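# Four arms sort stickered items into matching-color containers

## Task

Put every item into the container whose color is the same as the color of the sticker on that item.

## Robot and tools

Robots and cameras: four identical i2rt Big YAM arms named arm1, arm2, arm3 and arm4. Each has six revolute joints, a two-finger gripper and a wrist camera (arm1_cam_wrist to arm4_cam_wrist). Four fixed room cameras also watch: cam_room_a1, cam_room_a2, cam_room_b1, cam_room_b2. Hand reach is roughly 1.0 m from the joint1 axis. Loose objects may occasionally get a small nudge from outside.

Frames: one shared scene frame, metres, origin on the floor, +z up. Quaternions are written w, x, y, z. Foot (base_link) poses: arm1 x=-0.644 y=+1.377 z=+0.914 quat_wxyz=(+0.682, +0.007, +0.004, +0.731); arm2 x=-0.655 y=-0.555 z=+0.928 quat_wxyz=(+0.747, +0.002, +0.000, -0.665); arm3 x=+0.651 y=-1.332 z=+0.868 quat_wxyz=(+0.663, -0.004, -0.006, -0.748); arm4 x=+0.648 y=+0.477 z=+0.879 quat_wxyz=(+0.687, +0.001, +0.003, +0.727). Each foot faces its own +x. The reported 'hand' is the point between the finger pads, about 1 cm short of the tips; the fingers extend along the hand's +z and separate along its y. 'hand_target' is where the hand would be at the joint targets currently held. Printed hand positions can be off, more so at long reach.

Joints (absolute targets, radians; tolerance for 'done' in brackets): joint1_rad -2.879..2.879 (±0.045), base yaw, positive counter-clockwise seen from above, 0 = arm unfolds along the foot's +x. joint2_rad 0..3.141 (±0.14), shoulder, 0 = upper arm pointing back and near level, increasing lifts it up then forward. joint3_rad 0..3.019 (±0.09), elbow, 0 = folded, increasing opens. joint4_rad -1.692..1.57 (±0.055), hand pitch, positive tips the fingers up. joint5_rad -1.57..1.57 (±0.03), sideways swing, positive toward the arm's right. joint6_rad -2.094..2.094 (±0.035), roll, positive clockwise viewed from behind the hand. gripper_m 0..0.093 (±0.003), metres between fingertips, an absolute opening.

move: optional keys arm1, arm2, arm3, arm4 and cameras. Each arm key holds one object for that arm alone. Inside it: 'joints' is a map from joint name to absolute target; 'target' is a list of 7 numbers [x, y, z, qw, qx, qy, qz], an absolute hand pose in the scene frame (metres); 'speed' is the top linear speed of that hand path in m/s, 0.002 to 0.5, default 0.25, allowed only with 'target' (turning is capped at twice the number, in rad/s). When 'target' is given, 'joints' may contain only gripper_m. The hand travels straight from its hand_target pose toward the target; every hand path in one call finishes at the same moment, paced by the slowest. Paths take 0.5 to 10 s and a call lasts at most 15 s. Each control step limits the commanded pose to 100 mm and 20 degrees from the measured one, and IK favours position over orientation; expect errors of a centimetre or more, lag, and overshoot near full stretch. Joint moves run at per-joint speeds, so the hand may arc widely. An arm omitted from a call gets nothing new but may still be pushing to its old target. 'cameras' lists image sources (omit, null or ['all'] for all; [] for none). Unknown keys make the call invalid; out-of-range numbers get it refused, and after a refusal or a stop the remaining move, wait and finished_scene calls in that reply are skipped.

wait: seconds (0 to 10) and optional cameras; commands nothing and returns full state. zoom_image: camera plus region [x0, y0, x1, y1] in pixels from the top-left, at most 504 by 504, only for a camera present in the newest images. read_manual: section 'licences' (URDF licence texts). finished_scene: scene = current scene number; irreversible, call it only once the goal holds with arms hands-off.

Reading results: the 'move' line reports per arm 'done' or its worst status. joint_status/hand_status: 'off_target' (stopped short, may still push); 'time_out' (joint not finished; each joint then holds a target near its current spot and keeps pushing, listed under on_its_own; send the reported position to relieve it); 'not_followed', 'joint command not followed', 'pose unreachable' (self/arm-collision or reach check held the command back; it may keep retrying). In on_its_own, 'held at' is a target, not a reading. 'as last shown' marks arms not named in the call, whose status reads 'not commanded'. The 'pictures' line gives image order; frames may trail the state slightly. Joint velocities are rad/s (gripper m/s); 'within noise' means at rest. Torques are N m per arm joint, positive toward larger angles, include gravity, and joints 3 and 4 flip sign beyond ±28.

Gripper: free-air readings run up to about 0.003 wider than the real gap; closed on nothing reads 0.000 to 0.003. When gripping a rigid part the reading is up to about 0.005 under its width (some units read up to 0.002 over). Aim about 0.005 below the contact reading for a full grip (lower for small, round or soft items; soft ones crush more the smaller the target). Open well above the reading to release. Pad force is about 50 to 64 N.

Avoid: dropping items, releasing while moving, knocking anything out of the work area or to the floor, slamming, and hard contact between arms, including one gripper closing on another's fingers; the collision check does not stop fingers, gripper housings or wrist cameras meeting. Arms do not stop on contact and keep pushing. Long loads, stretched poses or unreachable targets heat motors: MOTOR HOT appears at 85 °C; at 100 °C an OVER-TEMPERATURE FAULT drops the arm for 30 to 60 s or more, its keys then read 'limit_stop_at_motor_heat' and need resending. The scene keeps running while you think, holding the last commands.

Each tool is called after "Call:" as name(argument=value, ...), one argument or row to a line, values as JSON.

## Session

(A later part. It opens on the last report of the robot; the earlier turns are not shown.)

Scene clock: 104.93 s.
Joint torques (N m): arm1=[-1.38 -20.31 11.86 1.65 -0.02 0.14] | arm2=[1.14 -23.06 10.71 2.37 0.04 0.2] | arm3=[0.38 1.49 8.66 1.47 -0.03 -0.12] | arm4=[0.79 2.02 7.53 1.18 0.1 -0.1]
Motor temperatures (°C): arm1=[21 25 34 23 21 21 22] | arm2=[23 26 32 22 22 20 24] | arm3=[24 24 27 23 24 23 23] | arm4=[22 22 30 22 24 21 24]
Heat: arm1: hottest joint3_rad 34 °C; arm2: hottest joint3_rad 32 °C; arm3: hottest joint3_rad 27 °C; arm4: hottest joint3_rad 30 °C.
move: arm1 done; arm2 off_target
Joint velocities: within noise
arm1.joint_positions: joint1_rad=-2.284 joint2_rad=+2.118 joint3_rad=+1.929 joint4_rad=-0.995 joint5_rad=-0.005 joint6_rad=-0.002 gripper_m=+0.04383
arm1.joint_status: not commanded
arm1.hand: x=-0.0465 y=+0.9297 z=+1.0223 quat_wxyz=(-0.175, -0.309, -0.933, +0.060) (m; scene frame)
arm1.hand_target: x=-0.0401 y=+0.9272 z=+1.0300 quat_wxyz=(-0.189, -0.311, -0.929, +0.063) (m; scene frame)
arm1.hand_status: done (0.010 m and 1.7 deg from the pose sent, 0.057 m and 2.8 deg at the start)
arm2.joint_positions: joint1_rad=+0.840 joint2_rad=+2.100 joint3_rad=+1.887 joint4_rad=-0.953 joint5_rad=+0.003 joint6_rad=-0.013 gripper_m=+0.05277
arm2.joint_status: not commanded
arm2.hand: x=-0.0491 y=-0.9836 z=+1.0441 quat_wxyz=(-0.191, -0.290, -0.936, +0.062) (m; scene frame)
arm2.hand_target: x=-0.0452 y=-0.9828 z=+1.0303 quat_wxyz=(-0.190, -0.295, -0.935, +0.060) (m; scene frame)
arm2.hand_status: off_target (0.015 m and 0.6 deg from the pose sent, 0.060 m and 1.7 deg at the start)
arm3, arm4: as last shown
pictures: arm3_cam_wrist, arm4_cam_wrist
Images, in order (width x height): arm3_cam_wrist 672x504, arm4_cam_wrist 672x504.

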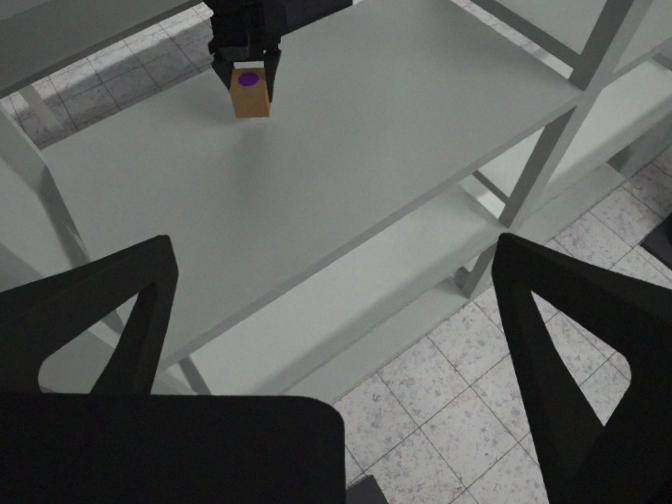

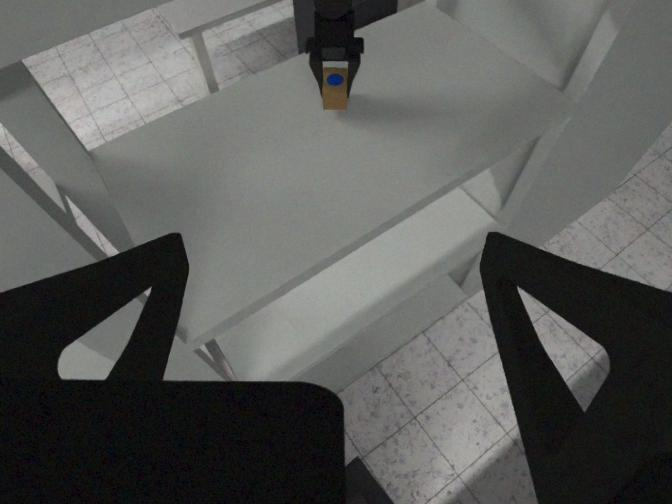

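Call:
move(
  arm1={"target":[-0.04,0.927,1.005,0.189,0.311,0.929,-0.063],"speed":0.08},
  arm2={"target":[-0.045,-0.983,0.992,0.190,0.295,0.935,-0.060],"speed":0.08},
  cameras=["arm3_cam_wrist"],
)

Scene clock: 108.93 s.
Joint torques (N m): arm1=[-1.85 -19.02 11.1 1.63 -0.01 0.14] | arm2=[1.14 -22.07 10.15 2.36 0.03 0.18] | arm3=[0.56 1.44 8.64 1.47 -0.02 -0.11] | arm4=[0.91 2.14 7.65 1.03 0.1 -0.07]
Motor temperatures (°C): arm1=[21 25 34 23 21 21 22] | arm2=[23 26 32 22 22 20 24] | arm3=[24 24 27 23 24 23 23] | arm4=[22 22 30 22 24 21 24]
Heat: arm1: hottest joint3_rad 34 °C; arm2: hottest joint3_rad 32 °C; arm3: hottest joint3_rad 27 °C; arm4: hottest joint3_rad 30 °C.
move: arm1 done; arm2 off_target
Joint velocities: within noise
arm1.joint_positions: joint1_rad=-2.284 joint2_rad=+2.120 joint3_rad=+1.896 joint4_rad=-0.940 joint5_rad=-0.005 joint6_rad=-0.002 gripper_m=+0.04383
arm1.joint_status: not commanded
arm1.hand: x=-0.0449 y=+0.9284 z=+1.0109 quat_wxyz=(-0.185, -0.309, -0.931, +0.063) (m; scene frame)
arm1.hand_target: x=-0.0401 y=+0.9272 z=+1.0049 quat_wxyz=(-0.189, -0.311, -0.929, +0.063) (m; scene frame)
arm1.hand_status: done (0.008 m and 0.6 deg from the pose sent, 0.019 m and 1.7 deg at the start)
arm2.joint_positions: joint1_rad=+0.840 joint2_rad=+2.121 joint3_rad=+1.838 joint4_rad=-0.869 joint5_rad=+0.003 joint6_rad=-0.013 gripper_m=+0.05277
arm2.joint_status: not commanded
arm2.hand: x=-0.0470 y=-0.9850 z=+1.0147 quat_wxyz=(-0.198, -0.290, -0.934, +0.064) (m; scene frame)
arm2.hand_target: x=-0.0456 y=-0.9825 z=+0.9924 quat_wxyz=(-0.190, -0.295, -0.935, +0.060) (m; scene frame)
arm2.hand_status: off_target (0.023 m and 1.2 deg from the pose sent, 0.052 m and 0.6 deg at the start)
arm3, arm4: as last shown
pictures: arm3_cam_wrist
Images, in order (width x height): arm3_cam_wrist 672x504.

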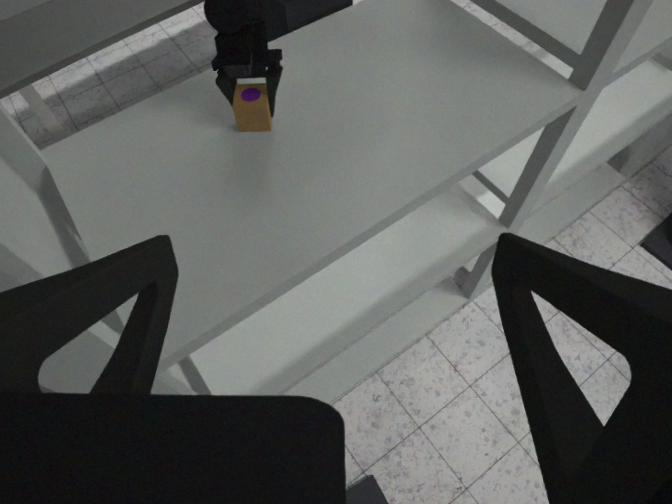

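Call:
move(
  arm1={"target":[-0.044,0.928,1.008,0.189,0.311,0.929,-0.063],"speed":0.1,"joints":{"gripper_m":0.093}},
  arm2={"target":[-0.046,-0.984,1.012,0.190,0.295,0.935,-0.060],"speed":0.1,"joints":{"gripper_m":0.093}},
  cameras=[],
)

Call:
move(
  arm1={"target":[-0.06,0.940,1.13,0.189,0.311,0.929,-0.063],"speed":0.25},
  arm2={"target":[-0.06,-0.973,1.13,0.190,0.295,0.935,-0.060],"speed":0.25},
  cameras=["arm1_cam_wrist","arm2_cam_wrist"],
)

Scene clock: 147.90 s.
Joint torques (N m): arm1=[-2.14 -19.37 10.88 1.81 0.01 0.05] | arm2=[0.97 -23.77 12.36 0.99 0 0.17] | arm3=[0.56 1.44 8.66 1.51 -0.03 -0.1] | arm4=[1.14 2.49 7.66 1.07 0.08 -0.1]
Motor temperatures (°C): arm1=[21 27 33 23 21 21 22] | arm2=[23 29 31 22 22 20 24] | arm3=[24 24 27 23 24 23 23] | arm4=[22 22 30 22 24 21 24]
Heat: arm1: hottest joint3_rad 33 °C; arm2: hottest joint3_rad 31 °C; arm3: hottest joint3_rad 27 °C; arm4: hottest joint3_rad 30 °C.
move: arm1 done; arm2 done
Joint velocities: within noise
arm1.joint_positions: joint1_rad=-2.284 joint2_rad=+2.120 joint3_rad=+1.885 joint4_rad=-0.938 joint5_rad=-0.005 joint6_rad=-0.001 gripper_m=+0.09296
arm1.joint_status: all done
arm1.hand: x=-0.0473 y=+0.9302 z=+1.0061 quat_wxyz=(-0.180, -0.309, -0.932, +0.061) (m; scene frame)
arm1.hand_target: x=-0.0440 y=+0.9281 z=+1.0079 quat_wxyz=(-0.189, -0.311, -0.929, +0.063) (m; scene frame)
arm1.hand_status: done (0.004 m and 1.1 deg from the pose sent, 0.003 m and 0.6 deg at the start)
arm2.joint_positions: joint1_rad=+0.840 joint2_rad=+2.121 joint3_rad=+1.838 joint4_rad=-0.879 joint5_rad=+0.003 joint6_rad=-0.013 gripper_m=+0.09293
arm2.joint_status: all done
arm2.hand: x=-0.0488 y=-0.9837 z=+1.0137 quat_wxyz=(-0.193, -0.290, -0.935, +0.062) (m; scene frame)
arm2.hand_target: x=-0.0460 y=-0.9839 z=+1.0121 quat_wxyz=(-0.190, -0.295, -0.935, +0.060) (m; scene frame)
arm2.hand_status: done (0.003 m and 0.7 deg from the pose sent, 0.003 m and 1.1 deg at the start)
arm3, arm4: as last shown
pictures: none
No camera images: "cameras" was empty.

Scene clock: 149.20 s.
Joint torques (N m): arm1=[-2.02 -18.84 15.47 0.61 -0.05 0.08] | arm2=[1.2 -22.01 14.72 0.95 0.02 0.19] | arm3=[0.5 1.44 8.62 1.48 -0.02 -0.11] | arm4=[0.97 2.55 7.64 1.13 0.11 -0.09]
Motor temperatures (°C): arm1=[21 27 33 23 21 21 22] | arm2=[23 29 31 22 22 20 24] | arm3=[24 24 27 23 24 23 23] | arm4=[22 22 30 22 24 21 24]
Heat: arm1: hottest joint3_rad 33 °C; arm2: hottest joint3_rad 31 °C; arm3: hottest joint3_rad 27 °C; arm4: hottest joint3_rad 30 °C.
move: arm1 off_target; arm2 off_target
Joint velocities: within noise
arm1.joint_positions: joint1_rad=-2.284 joint2_rad=+2.005 joint3_rad=+1.979 joint4_rad=-1.161 joint5_rad=-0.006 joint6_rad=-0.002 gripper_m=+0.09296
arm1.joint_status: not commanded
arm1.hand: x=-0.0675 y=+0.9464 z=+1.1112 quat_wxyz=(-0.174, -0.310, -0.933, +0.059) (m; scene frame)
arm1.hand_target: x=-0.0606 y=+0.9406 z=+1.1301 quat_wxyz=(-0.189, -0.311, -0.929, +0.063) (m; scene frame)
arm1.hand_status: off_target (0.021 m and 1.9 deg from the pose sent, 0.125 m and 1.1 deg at the start)
arm2.joint_positions: joint1_rad=+0.840 joint2_rad=+2.007 joint3_rad=+1.947 joint4_rad=-1.121 joint5_rad=+0.003 joint6_rad=-0.012 gripper_m=+0.09293
arm2.joint_status: not commanded
arm2.hand: x=-0.0687 y=-0.9702 z=+1.1230 quat_wxyz=(-0.185, -0.291, -0.937, +0.059) (m; scene frame)
arm2.hand_target: x=-0.0603 y=-0.9727 z=+1.1300 quat_wxyz=(-0.190, -0.295, -0.934, +0.060) (m; scene frame)
arm2.hand_status: off_target (0.011 m and 0.8 deg from the pose sent, 0.117 m and 0.7 deg at the start)
arm3, arm4: as last shown
pictures: arm1_cam_wrist, arm2_cam_wrist
Images, in order (width x height): arm1_cam_wrist 672x504, arm2_cam_wrist 672x504.

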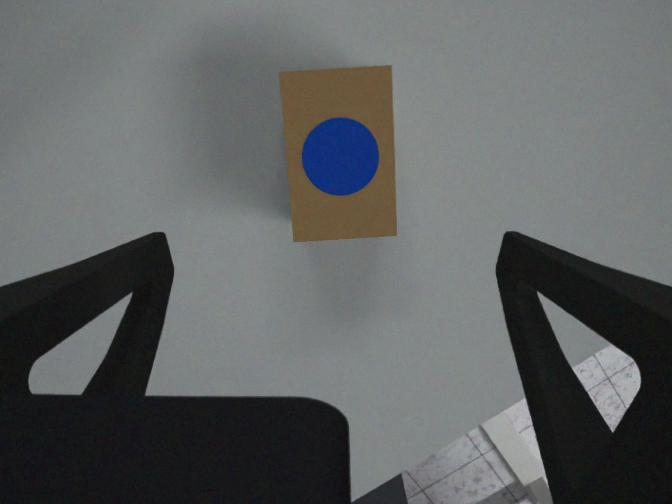

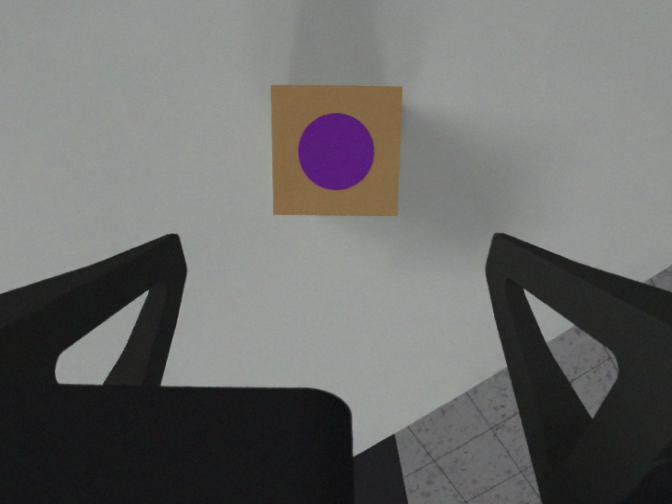

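Call:
move(
  arm1={"target":[-0.36,1.163,1.15,0.401,0.287,0.859,-0.134],"speed":0.4},
  arm2={"target":[-0.36,-0.762,1.15,0.4035,0.2725,0.864,-0.127],"speed":0.4},
  arm4={"target":[0.36,0.65,1.16,0.134,-0.859,0.287,0.401],"speed":0.4},
  arm3={"target":[0.36,-1.13,1.16,0.127,-0.864,0.2725,0.4035],"speed":0.4},
  cameras=[],
)

Call:
move(
  arm1={"joints":{"joint2_rad":0.6,"joint3_rad":1.4,"joint4_rad":-1.2}},
  arm2={"joints":{"joint2_rad":0.6,"joint3_rad":1.4,"joint4_rad":-1.2}},
  arm4={"target":[0.05,0.857,1.14,0.134,-0.859,0.287,0.401],"speed":0.35},
  arm3={"target":[0.05,-0.913,1.14,0.127,-0.864,0.2725,0.4035],"speed":0.35},
  cameras=["arm3_cam_wrist","arm4_cam_wrist"],
)

Scene clock: 159.50 s.
Joint torques (N m): arm1=[-2.84 -0.32 12.67 1.39 -0.07 0.04] | arm2=[1.49 -3.08 11.25 2.3 0.15 0.19] | arm3=[2.32 -3.6 10.04 2.22 0.13 0] | arm4=[1.32 -2.78 10.3 1.81 0.28 0.21]
Motor temperatures (°C): arm1=[21 27 35 23 21 21 22] | arm2=[23 28 33 22 22 20 24] | arm3=[24 23 27 23 24 23 23] | arm4=[22 22 30 22 24 21 24]
Heat: arm1: hottest joint3_rad 35 °C; arm2: hottest joint3_rad 33 °C; arm3: hottest joint3_rad 27 °C; arm4: hottest joint3_rad 30 °C.
move: arm1 done; arm2 done; arm3 done; arm4 off_target
Joint velocities: within noise
arm1.joint_positions: joint1_rad=-2.286 joint2_rad=+0.711 joint3_rad=+0.617 joint4_rad=-0.588 joint5_rad=-0.013 joint6_rad=-0.002 gripper_m=+0.09296
arm1.joint_status: not commanded
arm1.hand: x=-0.3592 y=+1.1670 z=+1.1477 quat_wxyz=(-0.403, -0.283, -0.860, +0.133) (m; scene frame)
arm1.hand_target: x=-0.3600 y=+1.1631 z=+1.1500 quat_wxyz=(-0.401, -0.287, -0.859, +0.134) (m; scene frame)
arm1.hand_status: done (0.005 m and 0.6 deg from the pose sent, 0.366 m and 28.9 deg at the start)
arm2.joint_positions: joint1_rad=+0.840 joint2_rad=+0.751 joint3_rad=+0.608 joint4_rad=-0.537 joint5_rad=+0.003 joint6_rad=-0.011 gripper_m=+0.09293
arm2.joint_status: not commanded
arm2.hand: x=-0.3612 y=-0.7645 z=+1.1573 quat_wxyz=(-0.410, -0.269, -0.861, +0.132) (m; scene frame)
arm2.hand_target: x=-0.3601 y=-0.7620 z=+1.1501 quat_wxyz=(-0.404, -0.272, -0.864, +0.127) (m; scene frame)
arm2.hand_status: done (0.008 m and 1.0 deg from the pose sent, 0.359 m and 27.7 deg at the start)
arm3.joint_positions: joint1_rad=-2.047 joint2_rad=+0.721 joint3_rad=+0.768 joint4_rad=-0.763 joint5_rad=+0.026 joint6_rad=+0.005 gripper_m=+0.09402
arm3.joint_status: not commanded
arm3.hand: x=+0.3645 y=-1.1273 z=+1.1526 quat_wxyz=(+0.126, -0.869, +0.278, +0.391) (m; scene frame)
arm3.hand_target: x=+0.3602 y=-1.1300 z=+1.1600 quat_wxyz=(+0.127, -0.864, +0.273, +0.404) (m; scene frame)
arm3.hand_status: done (0.009 m and 1.7 deg from the pose sent, 0.299 m and 16.2 deg at the start)
arm4.joint_positions: joint1_rad=+1.046 joint2_rad=+0.679 joint3_rad=+0.710 joint4_rad=-0.776 joint5_rad=+0.139 joint6_rad=+0.100 gripper_m=+0.09402
arm4.joint_status: not commanded
arm4.hand: x=+0.3647 y=+0.6493 z=+1.1474 quat_wxyz=(-0.134, +0.869, -0.284, -0.383) (m; scene frame)
arm4.hand_target: x=+0.3603 y=+0.6499 z=+1.1602 quat_wxyz=(-0.134, +0.859, -0.287, -0.401) (m; scene frame)
arm4.hand_status: off_target (0.013 m and 2.3 deg from the pose sent, 0.315 m and 17.7 deg at the start)
pictures: none
No camera images: "cameras" was empty.

Scene clock: 161.33 s.
Joint torques (N m): arm1=[-2.32 4.19 12.6 1.4 -0.05 0.05] | arm2=[1.49 0.97 12.51 1.91 0.15 0.19] | arm3=[1.2 -20.72 14.13 1.17 -0.07 -0.11] | arm4=[0.09 -18.43 12.83 0.81 -0.01 -0.08]
Motor temperatures (°C): arm1=[21 27 35 23 21 21 22] | arm2=[23 28 33 22 22 20 24] | arm3=[24 24 28 23 24 23 23] | arm4=[22 22 30 22 24 21 24]
Heat: arm1: hottest joint3_rad 35 °C; arm2: hottest joint3_rad 33 °C; arm3: hottest joint3_rad 28 °C; arm4: hottest joint3_rad 30 °C.
move: arm1 done; arm2 done; arm3 off_target; arm4 off_target
Joint velocities: within noise
arm1.joint_positions: joint1_rad=-2.286 joint2_rad=+0.595 joint3_rad=+1.363 joint4_rad=-1.189 joint5_rad=-0.013 joint6_rad=-0.002 gripper_m=+0.09296
arm1.joint_status: all done
arm1.hand: x=-0.4379 y=+1.2293 z=+1.4743 quat_wxyz=(-0.510, -0.262, -0.801, +0.169) (m; scene frame)
arm1.hand_target: x=-0.4433 y=+1.2306 z=+1.4893 quat_wxyz=(-0.518, -0.264, -0.795, +0.174) (m; scene frame)
arm1.hand_status: not commanded
arm2.joint_positions: joint1_rad=+0.840 joint2_rad=+0.598 joint3_rad=+1.362 joint4_rad=-1.185 joint5_rad=+0.003 joint6_rad=-0.011 gripper_m=+0.09293
arm2.joint_status: all done
arm2.hand: x=-0.4545 y=-0.7003 z=+1.4916 quat_wxyz=(-0.518, -0.251, -0.801, +0.167) (m; scene frame)
arm2.hand_target: x=-0.4594 y=-0.6950 z=+1.5064 quat_wxyz=(-0.527, -0.252, -0.795, +0.165) (m; scene frame)
arm2.hand_status: not commanded
arm3.joint_positions: joint1_rad=-2.047 joint2_rad=+1.763 joint3_rad=+1.561 joint4_rad=-0.538 joint5_rad=+0.017 joint6_rad=+0.005 gripper_m=+0.09402
arm3.joint_status: not commanded
arm3.hand: x=+0.0598 y=-0.9224 z=+1.1080 quat_wxyz=(+0.119, -0.874, +0.277, +0.381) (m; scene frame)
arm3.hand_target: x=+0.0516 y=-0.9139 z=+1.1401 quat_wxyz=(+0.127, -0.864, +0.273, +0.404) (m; scene frame)
arm3.hand_status: off_target (0.035 m and 3.0 deg from the pose sent, 0.381 m and 1.7 deg at the start)
arm4.joint_positions: joint1_rad=+0.978 joint2_rad=+1.714 joint3_rad=+1.464 joint4_rad=-0.486 joint5_rad=+0.085 joint6_rad=+0.075 gripper_m=+0.09402
arm4.joint_status: not commanded
arm4.hand: x=+0.0594 y=+0.8465 z=+1.1176 quat_wxyz=(-0.128, +0.865, -0.293, -0.387) (m; scene frame)
arm4.hand_target: x=+0.0511 y=+0.8563 z=+1.1401 quat_wxyz=(-0.134, +0.859, -0.287, -0.402) (m; scene frame)
arm4.hand_status: off_target (0.026 m and 1.9 deg from the pose sent, 0.377 m and 2.3 deg at the start)
pictures: arm3_cam_wrist, arm4_cam_wrist
Images, in order (width x height): arm3_cam_wrist 672x504, arm4_cam_wrist 672x504.

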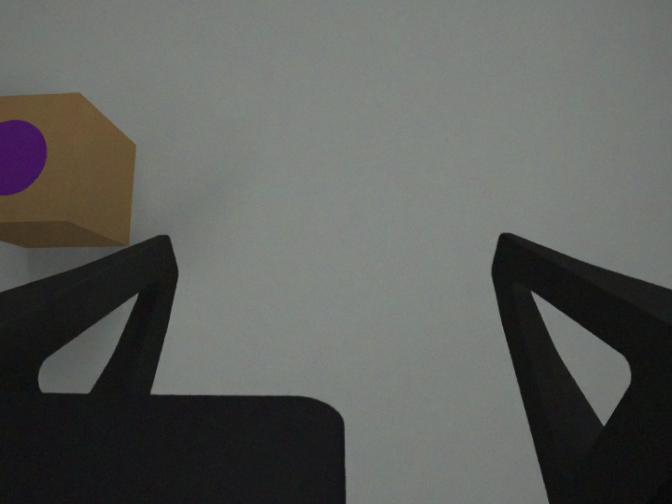

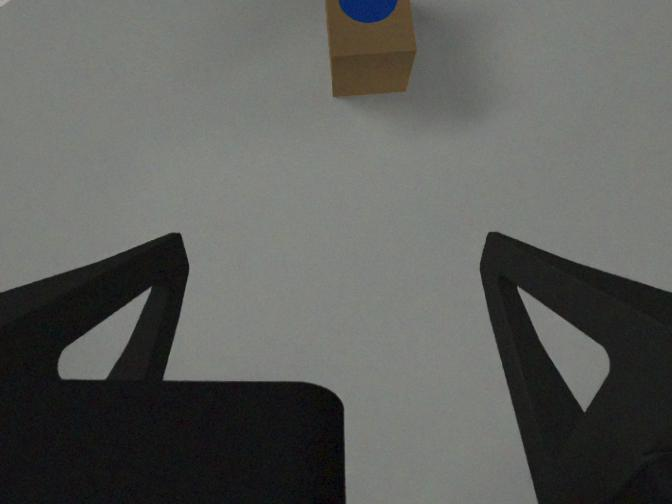

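Call:
move(
  arm4={"target":[-0.03,0.945,1.12,0.134,-0.859,0.287,0.401],"speed":0.3},
  arm3={"target":[-0.015,-1.0,1.135,0.0968,-0.882,0.2077,0.411],"speed":0.3},
  cameras=["arm3_cam_wrist","arm4_cam_wrist"],
)

Scene clock: 169.67 s.
Joint torques (N m): arm1=[-2.37 4.42 12.72 1.33 -0.06 0.04] | arm2=[1.38 0.97 12.52 1.88 0.15 0.19] | arm3=[0.62 -19.43 14.3 1.17 0.04 -0.12] | arm4=[1.08 -23.47 13.2 0.8 -0.04 -0.1]
Motor temperatures (°C): arm1=[21 26 35 23 21 21 22] | arm2=[23 27 33 22 22 20 24] | arm3=[24 24 29 23 24 23 23] | arm4=[22 22 33 22 24 21 24]
Heat: arm1: hottest joint3_rad 35 °C; arm2: hottest joint3_rad 33 °C; arm3: hottest joint3_rad 29 °C; arm4: hottest joint3_rad 33 °C.
move: arm3 off_target; arm4 off_target
Joint velocities: arm1=[within noise] | arm2=[-0.044 -0.015 0.007 -0.022 0.007 0.037 0.001] | arm3=[within noise] | arm4=[within noise]
arm1, arm2: as last shown
arm3.joint_positions: joint1_rad=-1.892 joint2_rad=+1.779 joint3_rad=+1.597 joint4_rad=-0.540 joint5_rad=+0.014 joint6_rad=+0.004 gripper_m=+0.09402
arm3.joint_status: not commanded
arm3.hand: x=-0.0049 y=-1.0145 z=+1.1171 quat_wxyz=(+0.090, -0.889, +0.207, +0.398) (m; scene frame)
arm3.hand_target: x=-0.0136 y=-1.0005 z=+1.1350 quat_wxyz=(+0.097, -0.882, +0.208, +0.411) (m; scene frame)
arm3.hand_status: off_target (0.025 m and 1.9 deg from the pose sent, 0.111 m and 9.1 deg at the start)
arm4.joint_positions: joint1_rad=+0.919 joint2_rad=+2.036 joint3_rad=+1.883 joint4_rad=-0.585 joint5_rad=+0.047 joint6_rad=+0.044 gripper_m=+0.09402
arm4.joint_status: not commanded
arm4.hand: x=-0.0181 y=+0.9407 z=+1.0961 quat_wxyz=(-0.129, +0.864, -0.297, -0.385) (m; scene frame)
arm4.hand_target: x=-0.0288 y=+0.9440 z=+1.1201 quat_wxyz=(-0.134, +0.859, -0.287, -0.402) (m; scene frame)
arm4.hand_status: off_target (0.027 m and 2.3 deg from the pose sent, 0.133 m and 1.9 deg at the start)
pictures: arm3_cam_wrist, arm4_cam_wrist
Images, in order (width x height): arm3_cam_wrist 672x504, arm4_cam_wrist 672x504.

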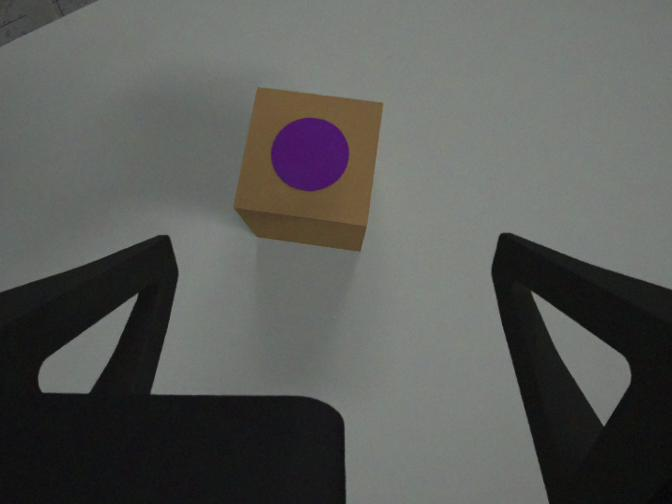

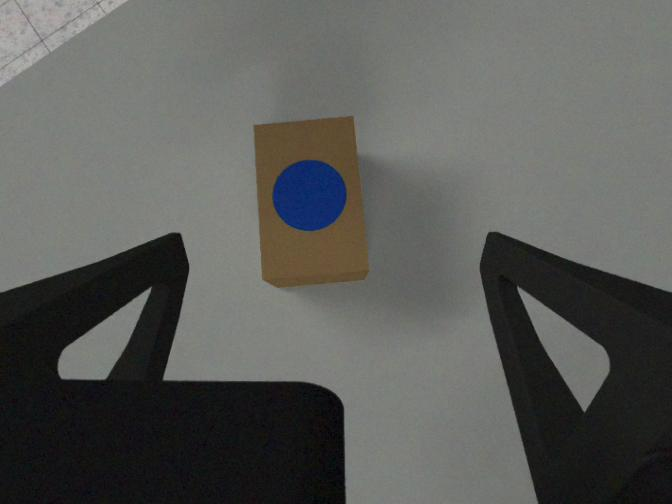

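Call:
move(
  arm4={"target":[-0.068,0.961,1.012,0.134,-0.859,0.287,0.401],"speed":0.15},
  arm3={"target":[-0.065,-0.990,1.075,0.0968,-0.882,0.2077,0.411],"speed":0.15},
  cameras=["arm3_cam_wrist","arm4_cam_wrist"],
)

Scene clock: 180.80 s.
Joint torques (N m): arm1=[-2.43 4.48 12.44 1.22 -0.04 0] | arm2=[1.49 0.97 12.51 1.88 0.14 0.19] | arm3=[2.02 -22.12 14.12 2.1 0.13 0.01] | arm4=[0.73 -23.3 12.55 1.69 0.05 0.02]
Motor temperatures (°C): arm1=[21 26 35 23 21 21 22] | arm2=[23 27 32 22 22 20 23] | arm3=[24 24 30 23 24 23 23] | arm4=[22 23 33 22 24 21 24]
Heat: arm1: hottest joint3_rad 35 °C; arm2: hottest joint3_rad 32 °C; arm3: hottest joint3_rad 30 °C; arm4: hottest joint3_rad 33 °C.
move: arm3 off_target; arm4 off_target
Joint velocities: within noise
arm1, arm2: as last shown
arm3.joint_positions: joint1_rad=-1.892 joint2_rad=+1.946 joint3_rad=+1.676 joint4_rad=-0.483 joint5_rad=+0.026 joint6_rad=+0.004 gripper_m=+0.09402
arm3.joint_status: not commanded
arm3.hand: x=-0.0443 y=-0.9946 z=+1.0494 quat_wxyz=(+0.092, -0.895, +0.210, +0.383) (m; scene frame)
arm3.hand_target: x=-0.0628 y=-0.9910 z=+1.0752 quat_wxyz=(+0.097, -0.882, +0.208, +0.411) (m; scene frame)
arm3.hand_status: off_target (0.033 m and 3.5 deg from the pose sent, 0.077 m and 1.9 deg at the start)
arm4.joint_positions: joint1_rad=+0.933 joint2_rad=+2.186 joint3_rad=+1.910 joint4_rad=-0.449 joint5_rad=+0.053 joint6_rad=+0.038 gripper_m=+0.09400
arm4.joint_status: not commanded
arm4.hand: x=-0.0544 y=+0.9512 z=+1.0144 quat_wxyz=(-0.131, +0.864, -0.289, -0.390) (m; scene frame)
arm4.hand_target: x=-0.0669 y=+0.9603 z=+1.0122 quat_wxyz=(-0.134, +0.859, -0.287, -0.401) (m; scene frame)
arm4.hand_status: off_target (0.017 m and 1.4 deg from the pose sent, 0.100 m and 2.3 deg at the start)
pictures: arm3_cam_wrist, arm4_cam_wrist
Images, in order (width x height): arm3_cam_wrist 672x504, arm4_cam_wrist 672x504.

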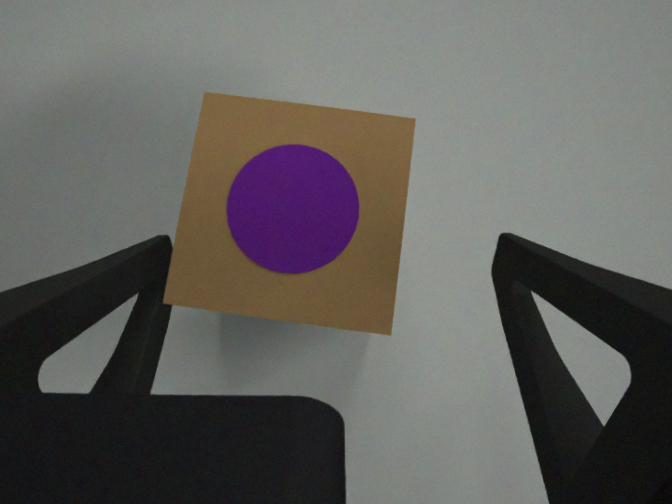

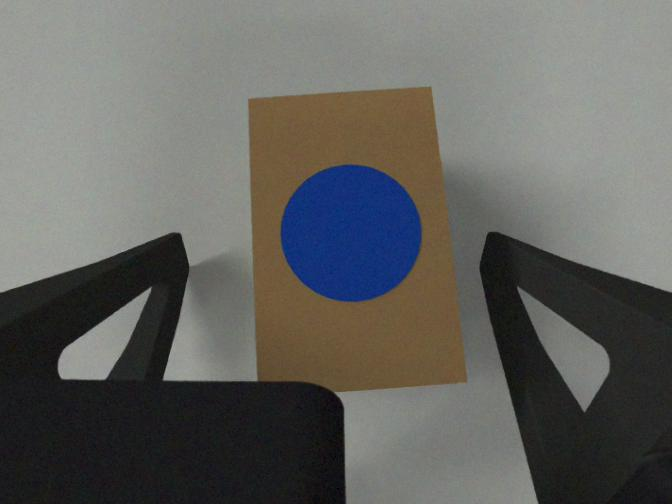

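Call:
move(
  arm4={"target":[-0.070,0.961,0.998,0.134,-0.859,0.287,0.401],"speed":0.08},
  arm3={"target":[-0.072,-1.000,1.075,0.120,-0.869,0.257,0.405],"speed":0.15},
  cameras=["arm3_cam_wrist"],
)

Call:
move(
  arm4={"joints":{"gripper_m":0.036}},
  arm3={"target":[-0.076,-0.998,1.018,0.120,-0.869,0.257,0.405],"speed":0.12},
  cameras=["arm3_cam_wrist","arm4_cam_wrist"],
)

Scene clock: 187.50 s.
Joint torques (N m): arm1=[-2.61 3.96 12.62 1.39 -0.07 0.02] | arm2=[1.49 0.97 12.53 1.89 0.15 0.18] | arm3=[2.02 -21.89 14.13 1.51 0.18 0.03] | arm4=[1.2 -22.36 11.79 1.7 0.1 0.05]
Motor temperatures (°C): arm1=[21 26 35 23 21 21 22] | arm2=[23 27 32 22 22 20 23] | arm3=[24 24 30 23 24 23 23] | arm4=[22 24 34 22 24 21 24]
Heat: arm1: hottest joint3_rad 35 °C; arm2: hottest joint3_rad 32 °C; arm3: hottest joint3_rad 30 °C; arm4: hottest joint3_rad 34 °C.
move: arm3 off_target; arm4 off_target
Joint velocities: within noise
arm1, arm2: as last shown
arm3.joint_positions: joint1_rad=-1.853 joint2_rad=+1.953 joint3_rad=+1.697 joint4_rad=-0.481 joint5_rad=+0.144 joint6_rad=+0.099 gripper_m=+0.09402
arm3.joint_status: not commanded
arm3.hand: x=-0.0537 y=-1.0018 z=+1.0577 quat_wxyz=(+0.120, -0.877, +0.257, +0.387) (m; scene frame)
arm3.hand_target: x=-0.0705 y=-1.0007 z=+1.0753 quat_wxyz=(+0.120, -0.869, +0.257, +0.405) (m; scene frame)
arm3.hand_status: off_target (0.025 m and 2.3 deg from the pose sent, 0.038 m and 7.3 deg at the start)
arm4.joint_positions: joint1_rad=+0.933 joint2_rad=+2.192 joint3_rad=+1.910 joint4_rad=-0.424 joint5_rad=+0.053 joint6_rad=+0.038 gripper_m=+0.09400
arm4.joint_status: not commanded
arm4.hand: x=-0.0577 y=+0.9533 z=+1.0142 quat_wxyz=(-0.133, +0.860, -0.288, -0.399) (m; scene frame)
arm4.hand_target: x=-0.0686 y=+0.9600 z=+0.9982 quat_wxyz=(-0.134, +0.859, -0.287, -0.401) (m; scene frame)
arm4.hand_status: off_target (0.022 m and 0.3 deg from the pose sent, 0.025 m and 1.4 deg at the start)
pictures: arm3_cam_wrist
Images, in order (width x height): arm3_cam_wrist 672x504.

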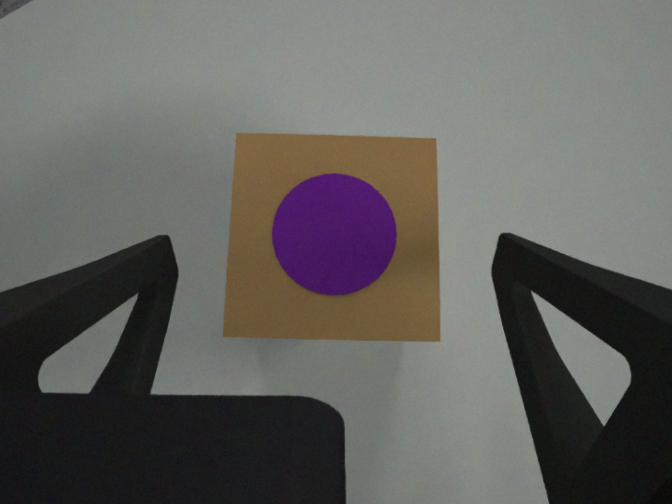

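Scene clock: 188.57 s.
Joint torques (N m): arm1=[-3.25 4.95 12.75 1.39 -0.06 0.02] | arm2=[1.55 1.03 12.53 1.89 0.15 0.18] | arm3=[1.9 -23.06 8.94 2.21 0.14 0.01] | arm4=[1.26 -22.53 11.82 1.65 0 0.05]
Motor temperatures (°C): arm1=[21 26 35 23 21 21 22] | arm2=[23 26 32 22 22 20 23] | arm3=[24 25 30 23 24 23 23] | arm4=[22 24 34 22 24 21 24]
Heat: arm1: hottest joint3_rad 35 °C; arm2: hottest joint3_rad 32 °C; arm3: hottest joint3_rad 30 °C; arm4: hottest joint3_rad 34 °C.
move: arm3 done; arm4 off_target
Joint velocities: within noise
arm1, arm2: as last shown
arm1.joint_positions: joint1_rad=-2.286 joint2_rad=+0.595 joint3_rad=+1.363 joint4_rad=-1.189 joint5_rad=-0.013 joint6_rad=-0.001 gripper_m=+0.09296
arm3.joint_positions: joint1_rad=-1.853 joint2_rad=+2.021 joint3_rad=+1.697 joint4_rad=-0.377 joint5_rad=+0.143 joint6_rad=+0.100 gripper_m=+0.09402
arm3.joint_status: not commanded
arm3.hand: x=-0.0722 y=-0.9944 z=+1.0248 quat_wxyz=(+0.122, -0.870, +0.257, +0.403) (m; scene frame)
arm3.hand_target: x=-0.0759 y=-0.9981 z=+1.0183 quat_wxyz=(+0.120, -0.869, +0.257, +0.405) (m; scene frame)
arm3.hand_status: done (0.009 m and 0.3 deg from the pose sent, 0.046 m and 2.3 deg at the start)
arm4.joint_positions: joint1_rad=+0.929 joint2_rad=+2.193 joint3_rad=+1.910 joint4_rad=-0.420 joint5_rad=+0.056 joint6_rad=+0.038 gripper_m=+0.04444
arm4.joint_status: gripper_m off_target (ended at +0.04447, target +0.03600)
arm4.hand: x=-0.0562 y=+0.9567 z=+1.0140 quat_wxyz=(-0.136, +0.859, -0.290, -0.399) (m; scene frame)
arm4.hand_target: x=-0.0685 y=+0.9601 z=+0.9982 quat_wxyz=(-0.134, +0.859, -0.287, -0.401) (m; scene frame)
arm4.hand_status: not commanded
pictures: arm3_cam_wrist, arm4_cam_wrist
Images, in order (width x height): arm3_cam_wrist 672x504, arm4_cam_wrist 672x504.

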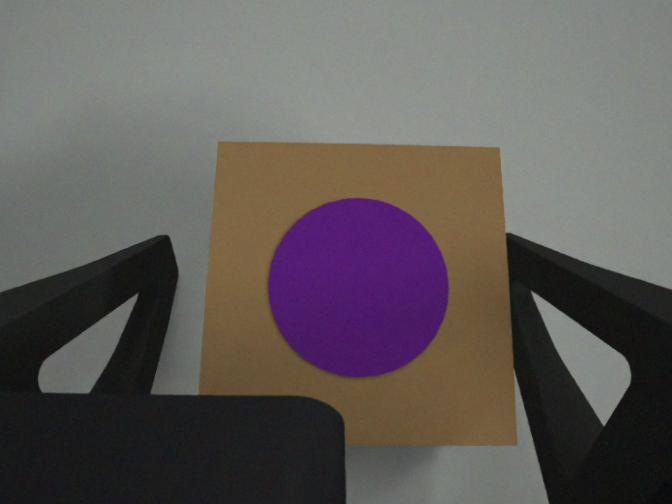

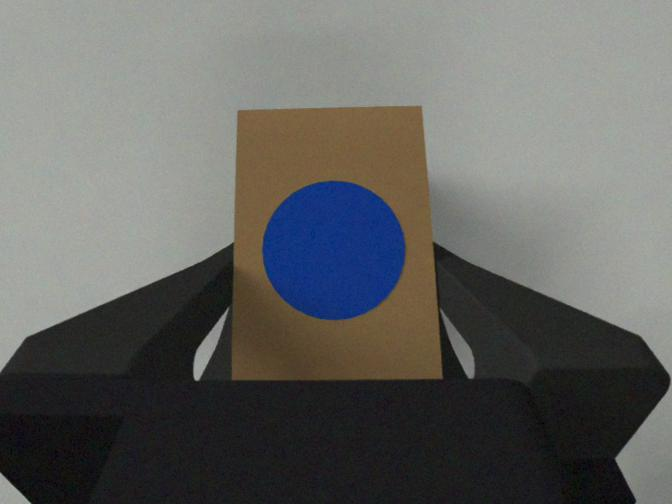

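Call:
move(
  arm4={"target":[-0.055,0.955,1.13,0.134,-0.859,0.287,0.401],"speed":0.2},
  arm3={"target":[-0.064,-1.000,1.006,0.120,-0.869,0.257,0.405],"speed":0.08},
  cameras=["arm4_cam_wrist"],
)

Call:
move(
  arm4={"target":[0.38,0.65,1.16,0.134,-0.859,0.287,0.401],"speed":0.3},
  arm3={"joints":{"gripper_m":0.044}},
  cameras=["arm3_cam_wrist","arm4_cam_wrist"],
)

Scene clock: 194.63 s.
Joint torques (N m): arm1=[-1.85 4.01 12.64 1.44 -0.04 0.04] | arm2=[1.49 0.97 12.53 1.87 0.15 0.19] | arm3=[1.55 -23.71 7.31 1.43 0.01 -0.08] | arm4=[0.79 -26.11 12.75 0.94 -0.01 0]
Motor temperatures (°C): arm1=[21 25 35 23 21 21 22] | arm2=[23 26 32 22 22 20 23] | arm3=[24 25 30 23 24 23 23] | arm4=[22 24 35 22 24 21 25]
Heat: arm1: hottest joint3_rad 35 °C; arm2: hottest joint3_rad 32 °C; arm3: hottest joint3_rad 30 °C; arm4: hottest joint3_rad 35 °C.
move: arm3 off_target; arm4 off_target
Joint velocities: within noise
arm1, arm2: as last shown
arm1.joint_positions: joint1_rad=-2.286 joint2_rad=+0.595 joint3_rad=+1.363 joint4_rad=-1.189 joint5_rad=-0.013 joint6_rad=-0.002 gripper_m=+0.09296
arm3.joint_positions: joint1_rad=-1.853 joint2_rad=+2.010 joint3_rad=+1.653 joint4_rad=-0.313 joint5_rad=+0.143 joint6_rad=+0.106 gripper_m=+0.09402
arm3.joint_status: not commanded
arm3.hand: x=-0.0696 y=-0.9955 z=+1.0212 quat_wxyz=(+0.122, -0.862, +0.259, +0.418) (m; scene frame)
arm3.hand_target: x=-0.0640 y=-1.0000 z=+1.0061 quat_wxyz=(+0.120, -0.869, +0.257, +0.405) (m; scene frame)
arm3.hand_status: off_target (0.017 m and 1.7 deg from the pose sent, 0.021 m and 0.3 deg at the start)
arm4.joint_positions: joint1_rad=+0.929 joint2_rad=+2.130 joint3_rad=+2.052 joint4_rad=-0.666 joint5_rad=+0.054 joint6_rad=+0.038 gripper_m=+0.04444
arm4.joint_status: not commanded
arm4.hand: x=-0.0475 y=+0.9511 z=+1.1001 quat_wxyz=(-0.130, +0.867, -0.292, -0.382) (m; scene frame)
arm4.hand_target: x=-0.0537 y=+0.9543 z=+1.1301 quat_wxyz=(-0.134, +0.859, -0.287, -0.402) (m; scene frame)
arm4.hand_status: off_target (0.031 m and 2.5 deg from the pose sent, 0.116 m and 0.4 deg at the start)
pictures: arm4_cam_wrist
Images, in order (width x height): arm4_cam_wrist 672x504.

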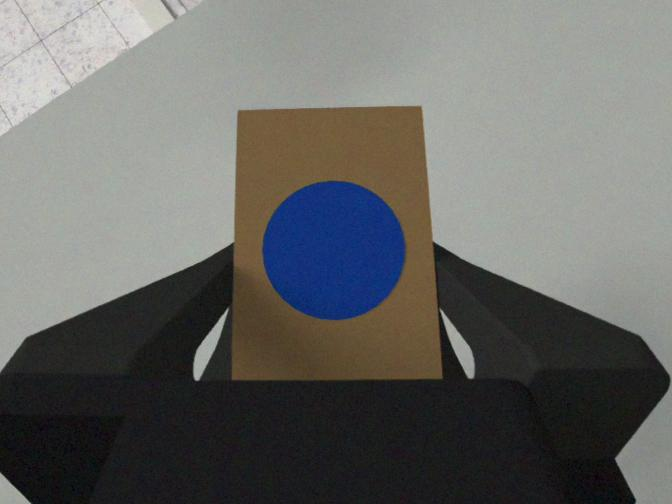

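Scene clock: 197.13 s.
Joint torques (N m): arm1=[-2.78 4.31 12.62 1.33 -0.03 0.05] | arm2=[1.38 0.97 12.52 1.89 0.15 0.19] | arm3=[1.67 -23.47 7.49 1.36 0.05 -0.08] | arm4=[1.38 -0.62 9.74 0.94 0.28 0.21]
Motor temperatures (°C): arm1=[21 25 36 23 21 21 22] | arm2=[23 26 32 22 22 20 23] | arm3=[24 25 30 23 24 23 23] | arm4=[22 24 35 22 24 21 25]
Heat: arm1: hottest joint3_rad 36 °C; arm2: hottest joint3_rad 32 °C; arm3: hottest joint3_rad 30 °C; arm4: hottest joint3_rad 35 °C.
move: arm3 off_target; arm4 done
Joint velocities: within noise
arm1, arm2: as last shown
arm3.joint_positions: joint1_rad=-1.853 joint2_rad=+2.008 joint3_rad=+1.651 joint4_rad=-0.313 joint5_rad=+0.142 joint6_rad=+0.106 gripper_m=+0.05302
arm3.joint_status: gripper_m off_target (ended at +0.05305, target +0.04400)
arm3.hand: x=-0.0691 y=-0.9959 z=+1.0214 quat_wxyz=(+0.122, -0.863, +0.259, +0.418) (m; scene frame)
arm3.hand_target: x=-0.0640 y=-0.9999 z=+1.0061 quat_wxyz=(+0.120, -0.869, +0.257, +0.405) (m; scene frame)
arm3.hand_status: not commanded
arm4.joint_positions: joint1_rad=+0.999 joint2_rad=+0.607 joint3_rad=+0.699 joint4_rad=-0.785 joint5_rad=+0.104 joint6_rad=+0.070 gripper_m=+0.04444
arm4.joint_status: not commanded
arm4.hand: x=+0.3811 y=+0.6512 z=+1.1608 quat_wxyz=(-0.138, +0.859, -0.283, -0.405) (m; scene frame)
arm4.hand_target: x=+0.3799 y=+0.6500 z=+1.1601 quat_wxyz=(-0.134, +0.859, -0.287, -0.401) (m; scene frame)
arm4.hand_status: done (0.002 m and 0.8 deg from the pose sent, 0.526 m and 2.5 deg at the start)
pictures: arm3_cam_wrist, arm4_cam_wrist
Images, in order (width x height): arm3_cam_wrist 672x504, arm4_cam_wrist 672x504.

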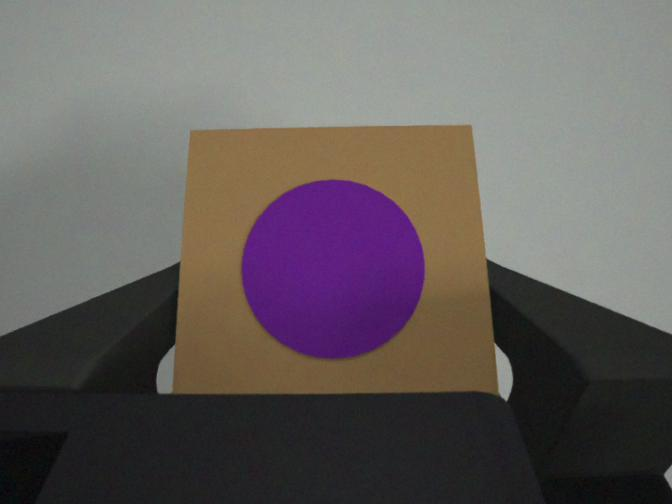

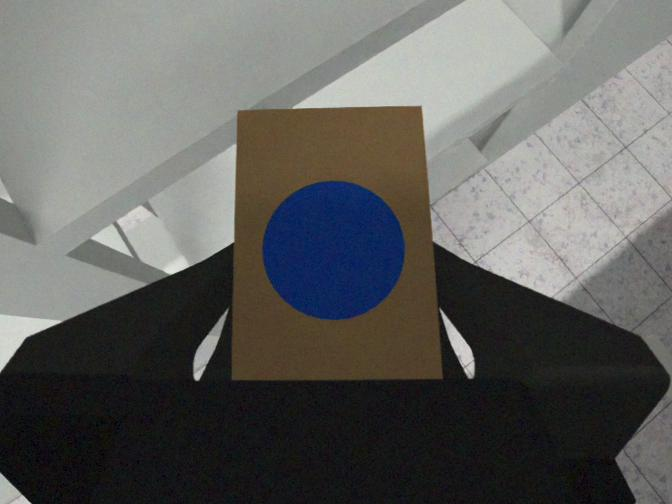

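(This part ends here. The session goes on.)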